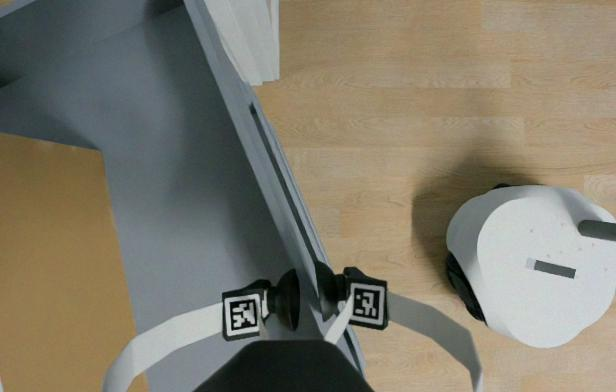

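move:
  blocking: false
  cameras: []
  r2: {"base": {"translate_m": -0.06, "strafe_m": -0.003}, "pace": "slow", "contact_limits": {"translate_m": 0.6}}

wait:
  seconds: 3
  cameras: ["r2_wrist_camera", "r2_head_left_camera"]

Scene clock: 5528.30 s.
move: r2 moving
r1.base_odometry: x=-1.863 y=-1.093 heading=+1.497
r1.turned_by_wheels: +0.000
r1.turned_by_imu: +0.000
r1.base_tilt: forward=-1.6 right=+1.2
r1.lidar_m: 0.59 0.59 3.42 3.96 4.64 2.80 1.53 1.29 1.29 1.35 1.13 1.15
r1.base_status: not commanded
r1.joint_positions: lift_m=+0.660 arm_m=+0.200 wrist_yaw_rad=+0.843 wrist_pitch_rad=+0.002 wrist_roll_rad=+0.000 gripper_m=-0.029
r1.joint_status: not commanded
r1.measured_speeds: translate_m=+0.000 strafe_m=+0.000 rotate_rad=+0.000 lift_m=+0.000 arm_m=+0.000 wrist_yaw_rad=+0.000 wrist_pitch_rad=+0.000 wrist_roll_rad=+0.000
r1.motor_effort: lift_m=+23(23) arm_m=-5(5) wheel_0=+10(11) wheel_1=+0(0) wheel_2=+9(9)
r1.servo_current: wrist_yaw_rad=59(65) wrist_pitch_rad=46(52) wrist_roll_rad=52(52) gripper_m=72(78)
r1.contact_limits: translate_m 0.7
r1.hand_pose: x=+0.6281 y=+0.1572 z=+0.8372 quat_wxyz=(+0.912, +0.000, +0.001, +0.409) (m; r1's base frame)
r1.wrist_depth_mm: - - 243 243 242 243 242 / - - 243 243 243 243 242 / - - 245 244 244 243 243 / - - 245 245 244 244 244 / - - 245 245 245 245 244 / - - 246 182 245 245 245 / - 1983 247 179 246 246 245
r2.base_odometry: x=-5.164 y=-1.256 heading=+0.153
r2.turned_by_wheels: +0.001
r2.turned_by_imu: +0.001
r2.base_tilt: forward=-0.7 right=+0.1
r2.lidar_m: 0.50 0.63 0.87 2.02 2.31 2.22 2.09 2.13 2.50 2.39 1.05 0.66
r2.base_status: translate_m moving; strafe_m moving
r2.joint_positions: lift_m=+0.968 arm_m=+0.437 wrist_yaw_rad=+0.002 wrist_pitch_rad=+1.571 wrist_roll_rad=+1.500 gripper_m=-0.033
r2.joint_status: not commanded
r2.measured_speeds: translate_m=-0.049 strafe_m=-0.002 rotate_rad=+0.001 lift_m=+0.000 arm_m=+0.000 wrist_yaw_rad=+0.000 wrist_pitch_rad=+0.000 wrist_roll_rad=+0.000
r2.motor_effort: lift_m=+17(17) arm_m=-4(4) wheel_0=+1(4) wheel_1=-4(6) wheel_2=+13(13)
r2.servo_current: wrist_yaw_rad=46(59) wrist_pitch_rad=33(39) wrist_roll_rad=46(59) gripper_m=117(117)
r2.contact_limits: arm_m 0.2; lift_m 0.15; translate_m 0.6
r2.hand_pose: x=+0.6081 y=-0.0874 z=+0.8579 quat_wxyz=(+0.518, +0.481, +0.518, -0.481) (m; r2's base frame)
r2.wrist_depth_mm: 256 291 306 1098 1078 1078 1078 / 294 291 291 1118 1078 1078 1098 / 294 293 293 1098 1078 1098 1078 / 234 293 293 1098 1078 1098 878 / 217 293 293 293 1098 878 878 / 213 285 186 200 180 878 854 / 208 237 294 112 1098 1078 1098
pictures: none
No camera images: "cameras" was empty.

Scene clock: 5529.67 s.
earlier move: r2 done
r1.base_odometry: x=-1.863 y=-1.093 heading=+1.497
r1.turned_by_wheels: +0.000
r1.turned_by_imu: +0.000
r1.base_tilt: forward=-1.6 right=+1.3
r1.lidar_m: 0.58 0.58 3.42 3.95 4.62 2.76 1.54 1.28 1.28 1.35 1.11 1.14
r1.base_status: not commanded
r1.joint_positions: lift_m=+0.660 arm_m=+0.200 wrist_yaw_rad=+0.843 wrist_pitch_rad=+0.002 wrist_roll_rad=+0.000 gripper_m=-0.029
r1.joint_status: not commanded
r1.measured_speeds: translate_m=+0.000 strafe_m=+0.000 rotate_rad=+0.000 lift_m=+0.000 arm_m=+0.000 wrist_yaw_rad=+0.000 wrist_pitch_rad=+0.000 wrist_roll_rad=+0.000
r1.motor_effort: lift_m=+23(23) arm_m=-5(5) wheel_0=+11(11) wheel_1=+0(0) wheel_2=+9(9)
r1.servo_current: wrist_yaw_rad=59(65) wrist_pitch_rad=39(52) wrist_roll_rad=52(65) gripper_m=78(78)
r1.contact_limits: translate_m 0.7
r1.hand_pose: x=+0.6281 y=+0.1572 z=+0.8372 quat_wxyz=(+0.912, +0.000, +0.001, +0.409) (m; r1's base frame)
r1.wrist_depth_mm: - - 244 242 242 242 242 / - - 245 244 243 243 243 / - - 244 244 244 243 243 / - - 244 245 244 245 244 / - - 246 245 245 245 245 / - - 246 183 246 245 246 / - 1921 247 179 246 246 246
r2.base_odometry: x=-5.210 y=-1.265 heading=+0.152
r2.turned_by_wheels: +0.000
r2.turned_by_imu: +0.000
r2.base_tilt: forward=-0.7 right=+0.1
r2.lidar_m: 0.48 0.56 0.94 2.15 2.32 2.18 2.03 2.11 2.53 2.39 1.12 0.65
r2.base_status: done
r2.joint_positions: lift_m=+0.968 arm_m=+0.437 wrist_yaw_rad=+0.004 wrist_pitch_rad=+1.570 wrist_roll_rad=+1.500 gripper_m=-0.033
r2.joint_status: not commanded
r2.measured_speeds: translate_m=+0.000 strafe_m=+0.000 rotate_rad=+0.000 lift_m=+0.000 arm_m=+0.000 wrist_yaw_rad=+0.000 wrist_pitch_rad=+0.000 wrist_roll_rad=+0.000
r2.motor_effort: lift_m=+17(17) arm_m=-4(4) wheel_0=+0(7) wheel_1=-2(7) wheel_2=+8(18)
r2.servo_current: wrist_yaw_rad=46(59) wrist_pitch_rad=39(52) wrist_roll_rad=46(59) gripper_m=124(124)
r2.contact_limits: arm_m 0.2; lift_m 0.15; translate_m 0.6
r2.hand_pose: x=+0.6086 y=-0.0874 z=+0.8579 quat_wxyz=(+0.519, +0.481, +0.518, -0.481) (m; r2's base frame)
r2.wrist_depth_mm: 249 289 723 1098 1078 1098 1098 / 289 290 290 1098 1078 1118 1118 / 289 290 291 1098 1078 1078 1098 / 227 291 290 1098 1118 1098 891 / 215 291 291 291 1078 891 891 / 211 294 187 210 179 878 904 / 195 228 293 112 1098 1098 1118
wait: 1.37 of 3 s (r2 has come to rest)
pictures: r2_head_left_camera, r2_wrist_camera
Images, in order (width x height): r2_head_left_camera 420x672, r2_wrist_camera 616x392.

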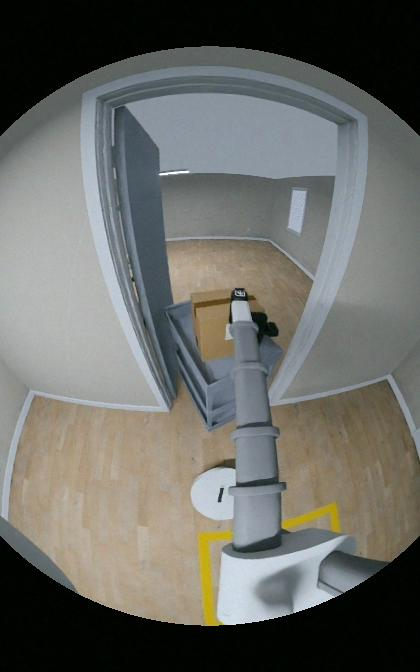

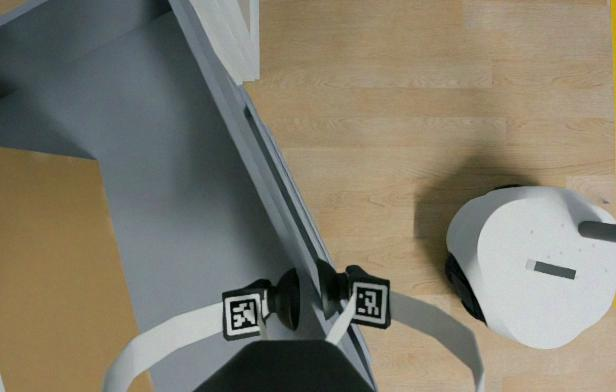

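wait:
  seconds: 0
  cameras: ["r2_wrist_camera", "r2_head_camera"]

Scene clock: 5560.40 s.
r1.base_odometry: x=-1.863 y=-1.093 heading=+1.497
r1.turned_by_wheels: +0.000
r1.turned_by_imu: +0.000
r1.base_tilt: forward=-1.6 right=+1.2
r1.lidar_m: 0.61 0.60 3.41 3.93 4.63 2.80 1.55 1.30 1.27 1.35 1.12 1.14
r1.base_status: not commanded
r1.joint_positions: lift_m=+0.660 arm_m=+0.200 wrist_yaw_rad=+0.843 wrist_pitch_rad=+0.002 wrist_roll_rad=+0.000 gripper_m=-0.029
r1.joint_status: not commanded
r1.measured_speeds: translate_m=+0.000 strafe_m=+0.000 rotate_rad=+0.000 lift_m=+0.000 arm_m=+0.000 wrist_yaw_rad=+0.000 wrist_pitch_rad=+0.000 wrist_roll_rad=+0.000
r1.motor_effort: lift_m=+23(23) arm_m=-5(5) wheel_0=+11(11) wheel_1=+0(0) wheel_2=+9(9)
r1.servo_current: wrist_yaw_rad=39(65) wrist_pitch_rad=46(52) wrist_roll_rad=46(65) gripper_m=72(78)
r1.contact_limits: translate_m 0.7
r1.hand_pose: x=+0.6281 y=+0.1572 z=+0.8372 quat_wxyz=(+0.912, +0.000, +0.001, +0.409) (m; r1's base frame)
r1.wrist_depth_mm: - - 243 243 243 242 242 / - - 245 244 244 244 243 / - - 244 244 244 243 243 / - - 245 244 244 244 245 / - - 245 246 245 245 245 / - - 245 182 245 246 245 / - 1983 247 179 246 246 246
r2.base_odometry: x=-5.210 y=-1.265 heading=+0.152
r2.turned_by_wheels: +0.000
r2.turned_by_imu: +0.000
r2.base_tilt: forward=-0.7 right=+0.0
r2.lidar_m: 0.48 0.58 0.94 2.11 2.33 2.21 2.03 2.09 2.54 2.39 1.13 0.65
r2.base_status: done
r2.joint_positions: lift_m=+0.968 arm_m=+0.437 wrist_yaw_rad=+0.004 wrist_pitch_rad=+1.570 wrist_roll_rad=+1.500 gripper_m=-0.033
r2.joint_status: not commanded
r2.measured_speeds: translate_m=+0.000 strafe_m=+0.000 rotate_rad=+0.000 lift_m=+0.000 arm_m=+0.000 wrist_yaw_rad=+0.000 wrist_pitch_rad=+0.000 wrist_roll_rad=+0.000
r2.motor_effort: lift_m=+17(17) arm_m=-3(4) wheel_0=+0(7) wheel_1=-1(7) wheel_2=+8(18)
r2.servo_current: wrist_yaw_rad=52(59) wrist_pitch_rad=39(52) wrist_roll_rad=52(59) gripper_m=111(124)
r2.contact_limits: arm_m 0.2; lift_m 0.15; translate_m 0.6
r2.hand_pose: x=+0.6086 y=-0.0874 z=+0.8579 quat_wxyz=(+0.519, +0.481, +0.518, -0.481) (m; r2's base frame)
r2.wrist_depth_mm: 250 287 715 1078 1078 1098 1098 / 290 290 289 1098 1118 1098 1078 / 291 291 291 1098 1098 1098 1118 / 226 291 291 1098 1078 1098 891 / 216 291 291 293 1098 891 891 / 211 293 186 209 179 891 878 / 196 227 291 112 1118 1098 1098
pictures: r2_head_camera, r2_wrist_camera
Images, in order (width x height): r2_head_camera 420x560, r2_wrist_camera 616x392.

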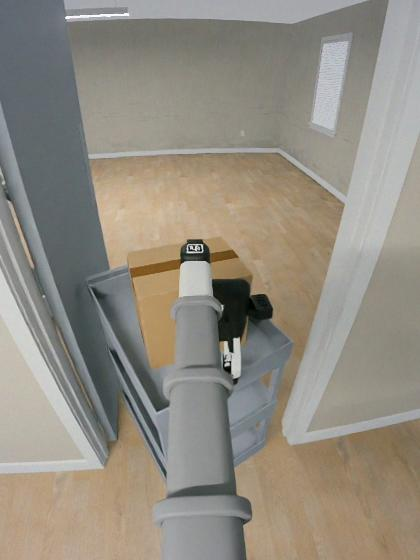

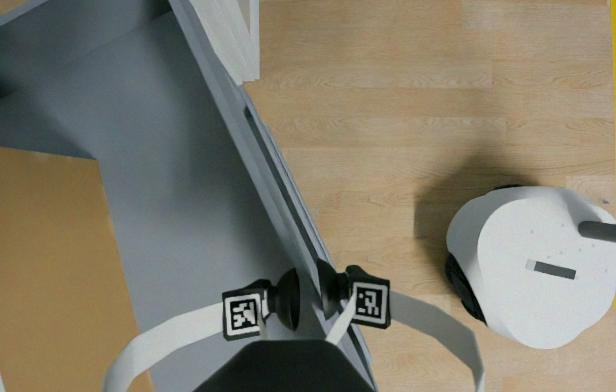

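move:
  r2: {"base": {"translate_m": -0.08, "strafe_m": -0.007}, "pace": "slow", "contact_limits": {"translate_m": 0.6}}
  blocking: false
  cameras: []

wait:
  seconds: 3
  cameras: ["r2_wrist_camera", "r2_head_left_camera", "r1_head_camera"]

Scene clock: 5591.67 s.
move: r2 moving
r1.base_odometry: x=-1.863 y=-1.093 heading=+1.497
r1.turned_by_wheels: +0.000
r1.turned_by_imu: +0.000
r1.base_tilt: forward=-1.6 right=+1.3
r1.lidar_m: 0.56 0.59 3.42 3.91 4.63 2.79 1.50 1.28 1.32 1.37 1.13 1.13
r1.base_status: not commanded
r1.joint_positions: lift_m=+0.660 arm_m=+0.200 wrist_yaw_rad=+0.843 wrist_pitch_rad=+0.002 wrist_roll_rad=+0.000 gripper_m=-0.029
r1.joint_status: not commanded
r1.measured_speeds: translate_m=+0.000 strafe_m=+0.000 rotate_rad=+0.000 lift_m=+0.000 arm_m=+0.000 wrist_yaw_rad=+0.000 wrist_pitch_rad=+0.000 wrist_roll_rad=+0.000
r1.motor_effort: lift_m=+23(23) arm_m=-5(5) wheel_0=+11(11) wheel_1=+0(0) wheel_2=+9(9)
r1.servo_current: wrist_yaw_rad=52(59) wrist_pitch_rad=39(46) wrist_roll_rad=52(52) gripper_m=78(78)
r1.contact_limits: translate_m 0.7
r1.hand_pose: x=+0.6281 y=+0.1572 z=+0.8372 quat_wxyz=(+0.912, +0.000, +0.001, +0.409) (m; r1's base frame)
r1.wrist_depth_mm: - - 243 243 243 242 242 / - - 244 243 243 243 242 / - - 244 244 245 244 243 / - - 245 245 244 244 244 / - - 245 245 245 245 245 / - - 246 183 246 245 245 / - 1921 247 179 247 246 246
r2.base_odometry: x=-5.222 y=-1.268 heading=+0.153
r2.turned_by_wheels: +0.001
r2.turned_by_imu: +0.001
r2.base_tilt: forward=-0.7 right=+0.1
r2.lidar_m: 0.48 0.58 0.95 2.17 2.35 2.18 2.03 2.08 2.53 2.38 1.15 0.69
r2.base_status: translate_m moving; strafe_m moving
r2.joint_positions: lift_m=+0.968 arm_m=+0.437 wrist_yaw_rad=+0.004 wrist_pitch_rad=+1.570 wrist_roll_rad=+1.500 gripper_m=-0.033
r2.joint_status: not commanded
r2.measured_speeds: translate_m=-0.048 strafe_m=-0.004 rotate_rad=+0.002 lift_m=+0.000 arm_m=+0.000 wrist_yaw_rad=+0.000 wrist_pitch_rad=+0.000 wrist_roll_rad=+0.000
r2.motor_effort: lift_m=+17(17) arm_m=-4(4) wheel_0=-1(4) wheel_1=-5(6) wheel_2=+12(13)
r2.servo_current: wrist_yaw_rad=46(59) wrist_pitch_rad=39(46) wrist_roll_rad=46(52) gripper_m=124(124)
r2.contact_limits: arm_m 0.2; lift_m 0.15; translate_m 0.6
r2.hand_pose: x=+0.6086 y=-0.0874 z=+0.8579 quat_wxyz=(+0.519, +0.481, +0.518, -0.481) (m; r2's base frame)
r2.wrist_depth_mm: 254 291 741 1078 1078 1098 1042 / 293 293 293 1118 1098 1078 1060 / 293 293 293 1118 1098 1078 1098 / 238 294 293 1098 1078 1098 878 / 217 296 293 296 1098 891 866 / 213 286 186 199 180 891 878 / 204 158 297 112 1098 1098 1078
pictures: none
No camera images: "cameras" was empty.

Scene clock: 5593.23 s.
earlier move: r2 done
r1.base_odometry: x=-1.863 y=-1.093 heading=+1.497
r1.turned_by_wheels: +0.000
r1.turned_by_imu: +0.000
r1.base_tilt: forward=-1.6 right=+1.3
r1.lidar_m: 0.58 0.61 3.40 3.93 4.64 2.80 1.55 1.29 1.29 1.35 1.13 1.13
r1.base_status: not commanded
r1.joint_positions: lift_m=+0.660 arm_m=+0.200 wrist_yaw_rad=+0.843 wrist_pitch_rad=+0.002 wrist_roll_rad=+0.000 gripper_m=-0.029
r1.joint_status: not commanded
r1.measured_speeds: translate_m=+0.000 strafe_m=+0.000 rotate_rad=+0.000 lift_m=+0.000 arm_m=+0.000 wrist_yaw_rad=+0.000 wrist_pitch_rad=+0.000 wrist_roll_rad=+0.000
r1.motor_effort: lift_m=+23(23) arm_m=-5(5) wheel_0=+11(11) wheel_1=+0(0) wheel_2=+9(9)
r1.servo_current: wrist_yaw_rad=33(72) wrist_pitch_rad=46(52) wrist_roll_rad=52(65) gripper_m=72(78)
r1.contact_limits: translate_m 0.7
r1.hand_pose: x=+0.6281 y=+0.1572 z=+0.8372 quat_wxyz=(+0.912, +0.000, +0.001, +0.409) (m; r1's base frame)
r1.wrist_depth_mm: - - 243 242 243 242 243 / - - 244 242 243 242 243 / - - 244 244 244 243 243 / - - 245 245 245 245 244 / - - 246 245 246 244 244 / - - 246 182 246 245 245 / - 1921 247 179 247 246 246
r2.base_odometry: x=-5.288 y=-1.284 heading=+0.153
r2.turned_by_wheels: +0.000
r2.turned_by_imu: +0.001
r2.base_tilt: forward=-0.6 right=+0.0
r2.lidar_m: 0.48 0.57 1.07 2.28 2.35 2.11 1.95 2.02 2.55 2.36 1.26 0.68
r2.base_status: done
r2.joint_positions: lift_m=+0.968 arm_m=+0.437 wrist_yaw_rad=+0.004 wrist_pitch_rad=+1.568 wrist_roll_rad=+1.500 gripper_m=-0.033
r2.joint_status: not commanded
r2.measured_speeds: translate_m=+0.000 strafe_m=+0.000 rotate_rad=+0.000 lift_m=+0.000 arm_m=+0.000 wrist_yaw_rad=+0.000 wrist_pitch_rad=+0.000 wrist_roll_rad=+0.000
r2.motor_effort: lift_m=+17(17) arm_m=-4(4) wheel_0=+3(5) wheel_1=-4(6) wheel_2=+8(18)
r2.servo_current: wrist_yaw_rad=46(59) wrist_pitch_rad=46(59) wrist_roll_rad=46(59) gripper_m=117(124)
r2.contact_limits: arm_m 0.2; lift_m 0.15; translate_m 0.6
r2.hand_pose: x=+0.6090 y=-0.0874 z=+0.8579 quat_wxyz=(+0.519, +0.482, +0.518, -0.480) (m; r2's base frame)
r2.wrist_depth_mm: 246 290 1060 1078 1118 1078 1098 / 293 290 539 1098 1060 1098 1078 / 291 291 291 1078 1078 1098 1098 / 241 293 293 1118 1118 1098 878 / 218 293 293 291 1098 878 891 / 209 283 186 204 181 891 878 / 199 229 296 112 1098 1098 1098
wait: 1.57 of 3 s (r2 has come to rest)
pictures: r1_head_camera, r2_head_left_camera, r2_wrist_camera
Images, in order (width x height): r1_head_camera 420x560, r2_head_left_camera 420x672, r2_wrist_camera 616x392.

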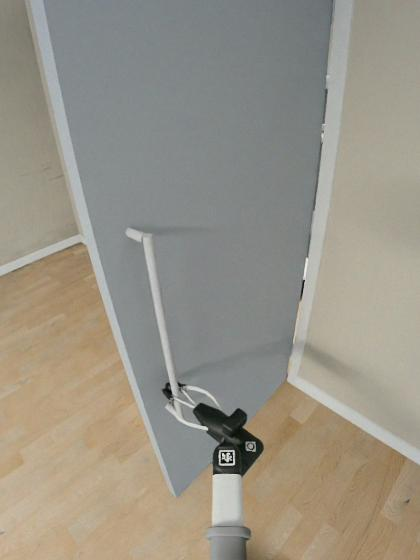

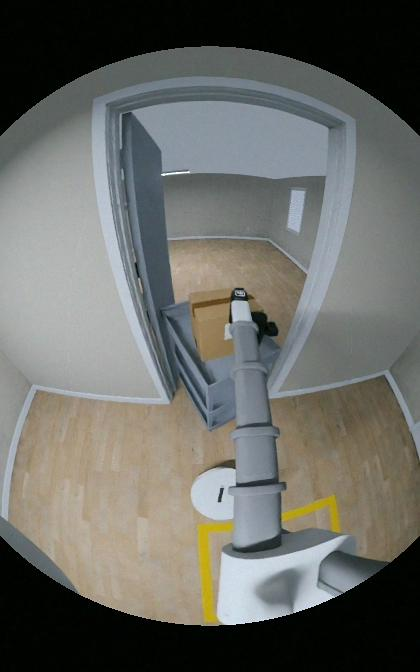

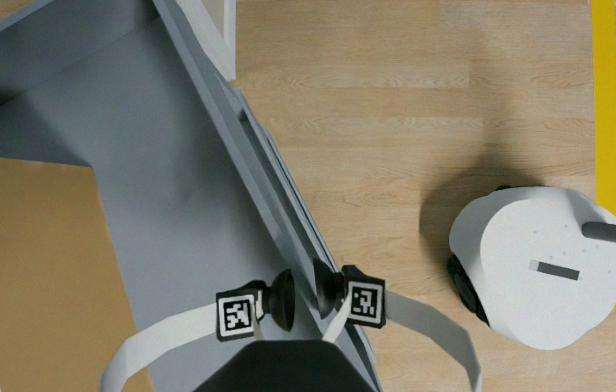

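move:
  r2: {"base": {"translate_m": -0.11, "strafe_m": -0.0096}, "pace": "slow", "contact_limits": {"translate_m": 0.6}}
  blocking: false
  cameras: []

wait:
  seconds: 3
  cameras: ["r2_wrist_camera", "r2_head_left_camera"]

Scene clock: 5607.93 s.
move: r2 moving
r1.base_odometry: x=-1.863 y=-1.093 heading=+1.497
r1.turned_by_wheels: +0.000
r1.turned_by_imu: +0.000
r1.base_tilt: forward=-1.6 right=+1.3
r1.lidar_m: 0.59 0.59 3.42 3.94 4.63 2.76 1.55 1.29 1.27 1.35 1.15 1.14
r1.base_status: not commanded
r1.joint_positions: lift_m=+0.660 arm_m=+0.200 wrist_yaw_rad=+0.843 wrist_pitch_rad=+0.002 wrist_roll_rad=+0.000 gripper_m=-0.029
r1.joint_status: not commanded
r1.measured_speeds: translate_m=+0.000 strafe_m=+0.000 rotate_rad=+0.000 lift_m=+0.000 arm_m=+0.000 wrist_yaw_rad=+0.000 wrist_pitch_rad=+0.000 wrist_roll_rad=+0.000
r1.motor_effort: lift_m=+23(23) arm_m=-5(5) wheel_0=+11(11) wheel_1=+0(0) wheel_2=+9(9)
r1.servo_current: wrist_yaw_rad=39(59) wrist_pitch_rad=39(52) wrist_roll_rad=65(65) gripper_m=78(78)
r1.contact_limits: translate_m 0.7
r1.hand_pose: x=+0.6281 y=+0.1572 z=+0.8372 quat_wxyz=(+0.912, +0.000, +0.001, +0.409) (m; r1's base frame)
r1.wrist_depth_mm: - - 243 243 243 243 242 / - - 244 244 243 243 243 / - - 245 244 243 243 243 / - - 245 244 245 244 244 / - - 246 245 245 245 245 / - - 246 182 246 245 245 / - 1983 247 179 246 245 245
r2.base_odometry: x=-5.300 y=-1.287 heading=+0.154
r2.turned_by_wheels: +0.001
r2.turned_by_imu: +0.001
r2.base_tilt: forward=-0.6 right=+0.1
r2.lidar_m: 0.50 0.59 1.08 2.29 2.31 2.11 1.95 1.98 2.54 2.37 1.26 0.68
r2.base_status: translate_m moving; strafe_m moving
r2.joint_positions: lift_m=+0.968 arm_m=+0.437 wrist_yaw_rad=+0.004 wrist_pitch_rad=+1.568 wrist_roll_rad=+1.500 gripper_m=-0.033
r2.joint_status: not commanded
r2.measured_speeds: translate_m=-0.048 strafe_m=-0.004 rotate_rad=+0.001 lift_m=+0.000 arm_m=+0.000 wrist_yaw_rad=+0.000 wrist_pitch_rad=+0.000 wrist_roll_rad=+0.000
r2.motor_effort: lift_m=+17(17) arm_m=-4(4) wheel_0=-2(3) wheel_1=-3(6) wheel_2=+15(15)
r2.servo_current: wrist_yaw_rad=39(59) wrist_pitch_rad=39(46) wrist_roll_rad=59(59) gripper_m=111(117)
r2.contact_limits: arm_m 0.2; lift_m 0.15; translate_m 0.6
r2.hand_pose: x=+0.6090 y=-0.0874 z=+0.8579 quat_wxyz=(+0.519, +0.482, +0.518, -0.480) (m; r2's base frame)
r2.wrist_depth_mm: 250 293 1008 1098 1098 1078 1098 / 294 293 1078 1078 1098 1078 1078 / 297 294 294 1098 1078 1060 1078 / 244 294 294 1098 1078 1098 878 / 223 297 293 294 1098 878 866 / 216 287 186 202 180 878 866 / 211 239 296 112 1098 1118 1098
pictures: none
No camera images: "cameras" was empty.

Scene clock: 5609.80 s.
earlier move: r2 done
r1.base_odometry: x=-1.863 y=-1.093 heading=+1.497
r1.turned_by_wheels: +0.000
r1.turned_by_imu: +0.000
r1.base_tilt: forward=-1.6 right=+1.3
r1.lidar_m: 0.59 0.60 3.42 3.92 4.63 2.79 1.54 1.26 1.31 1.34 1.14 1.14
r1.base_status: not commanded
r1.joint_positions: lift_m=+0.660 arm_m=+0.200 wrist_yaw_rad=+0.843 wrist_pitch_rad=+0.002 wrist_roll_rad=+0.000 gripper_m=-0.029
r1.joint_status: not commanded
r1.measured_speeds: translate_m=+0.000 strafe_m=+0.000 rotate_rad=+0.000 lift_m=+0.000 arm_m=+0.000 wrist_yaw_rad=+0.000 wrist_pitch_rad=+0.000 wrist_roll_rad=+0.000
r1.motor_effort: lift_m=+23(23) arm_m=-5(5) wheel_0=+11(11) wheel_1=+0(0) wheel_2=+9(9)
r1.servo_current: wrist_yaw_rad=46(59) wrist_pitch_rad=39(52) wrist_roll_rad=39(72) gripper_m=65(78)
r1.contact_limits: translate_m 0.7
r1.hand_pose: x=+0.6281 y=+0.1572 z=+0.8372 quat_wxyz=(+0.912, +0.000, +0.001, +0.409) (m; r1's base frame)
r1.wrist_depth_mm: - - 244 243 243 243 242 / - - 244 244 244 243 243 / - - 244 244 244 243 244 / - - 245 244 244 245 244 / - - 246 245 245 245 245 / - - 246 182 246 245 245 / - 1921 247 179 246 245 245
r2.base_odometry: x=-5.395 y=-1.310 heading=+0.154
r2.turned_by_wheels: +0.000
r2.turned_by_imu: +0.001
r2.base_tilt: forward=-0.7 right=+0.1
r2.lidar_m: 0.48 0.54 1.21 2.29 2.35 2.01 1.85 1.90 2.45 2.38 1.44 0.64
r2.base_status: done
r2.joint_positions: lift_m=+0.968 arm_m=+0.437 wrist_yaw_rad=+0.004 wrist_pitch_rad=+1.568 wrist_roll_rad=+1.500 gripper_m=-0.033
r2.joint_status: not commanded
r2.measured_speeds: translate_m=+0.000 strafe_m=+0.000 rotate_rad=+0.000 lift_m=+0.000 arm_m=+0.000 wrist_yaw_rad=+0.000 wrist_pitch_rad=+0.000 wrist_roll_rad=+0.000
r2.motor_effort: lift_m=+17(17) arm_m=-4(4) wheel_0=+1(5) wheel_1=-3(7) wheel_2=+10(20)
r2.servo_current: wrist_yaw_rad=39(65) wrist_pitch_rad=39(52) wrist_roll_rad=46(59) gripper_m=117(124)
r2.contact_limits: arm_m 0.2; lift_m 0.15; translate_m 0.6
r2.hand_pose: x=+0.6091 y=-0.0874 z=+0.8579 quat_wxyz=(+0.519, +0.482, +0.518, -0.480) (m; r2's base frame)
r2.wrist_depth_mm: 251 293 1098 1098 1098 1060 1078 / 293 296 1118 1098 1078 1078 1078 / 297 294 294 1118 1098 1078 1078 / 244 296 293 1118 1078 1078 878 / 220 296 294 293 1098 891 866 / 217 287 187 200 180 866 854 / 208 240 296 112 1098 1098 1078
wait: 1.87 of 3 s (r2 has come to rest)
pictures: r2_head_left_camera, r2_wrist_camera
Images, in order (width x height): r2_head_left_camera 420x672, r2_wrist_camera 616x392.

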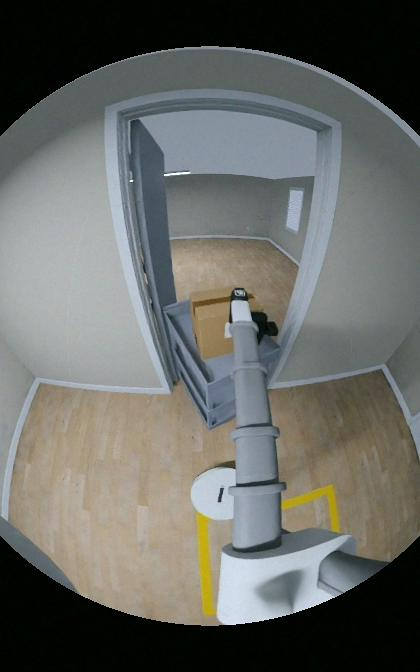

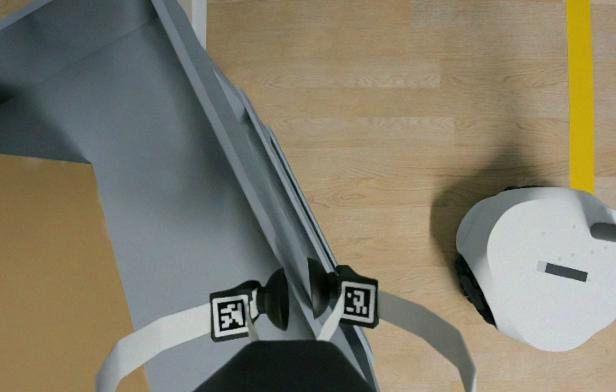

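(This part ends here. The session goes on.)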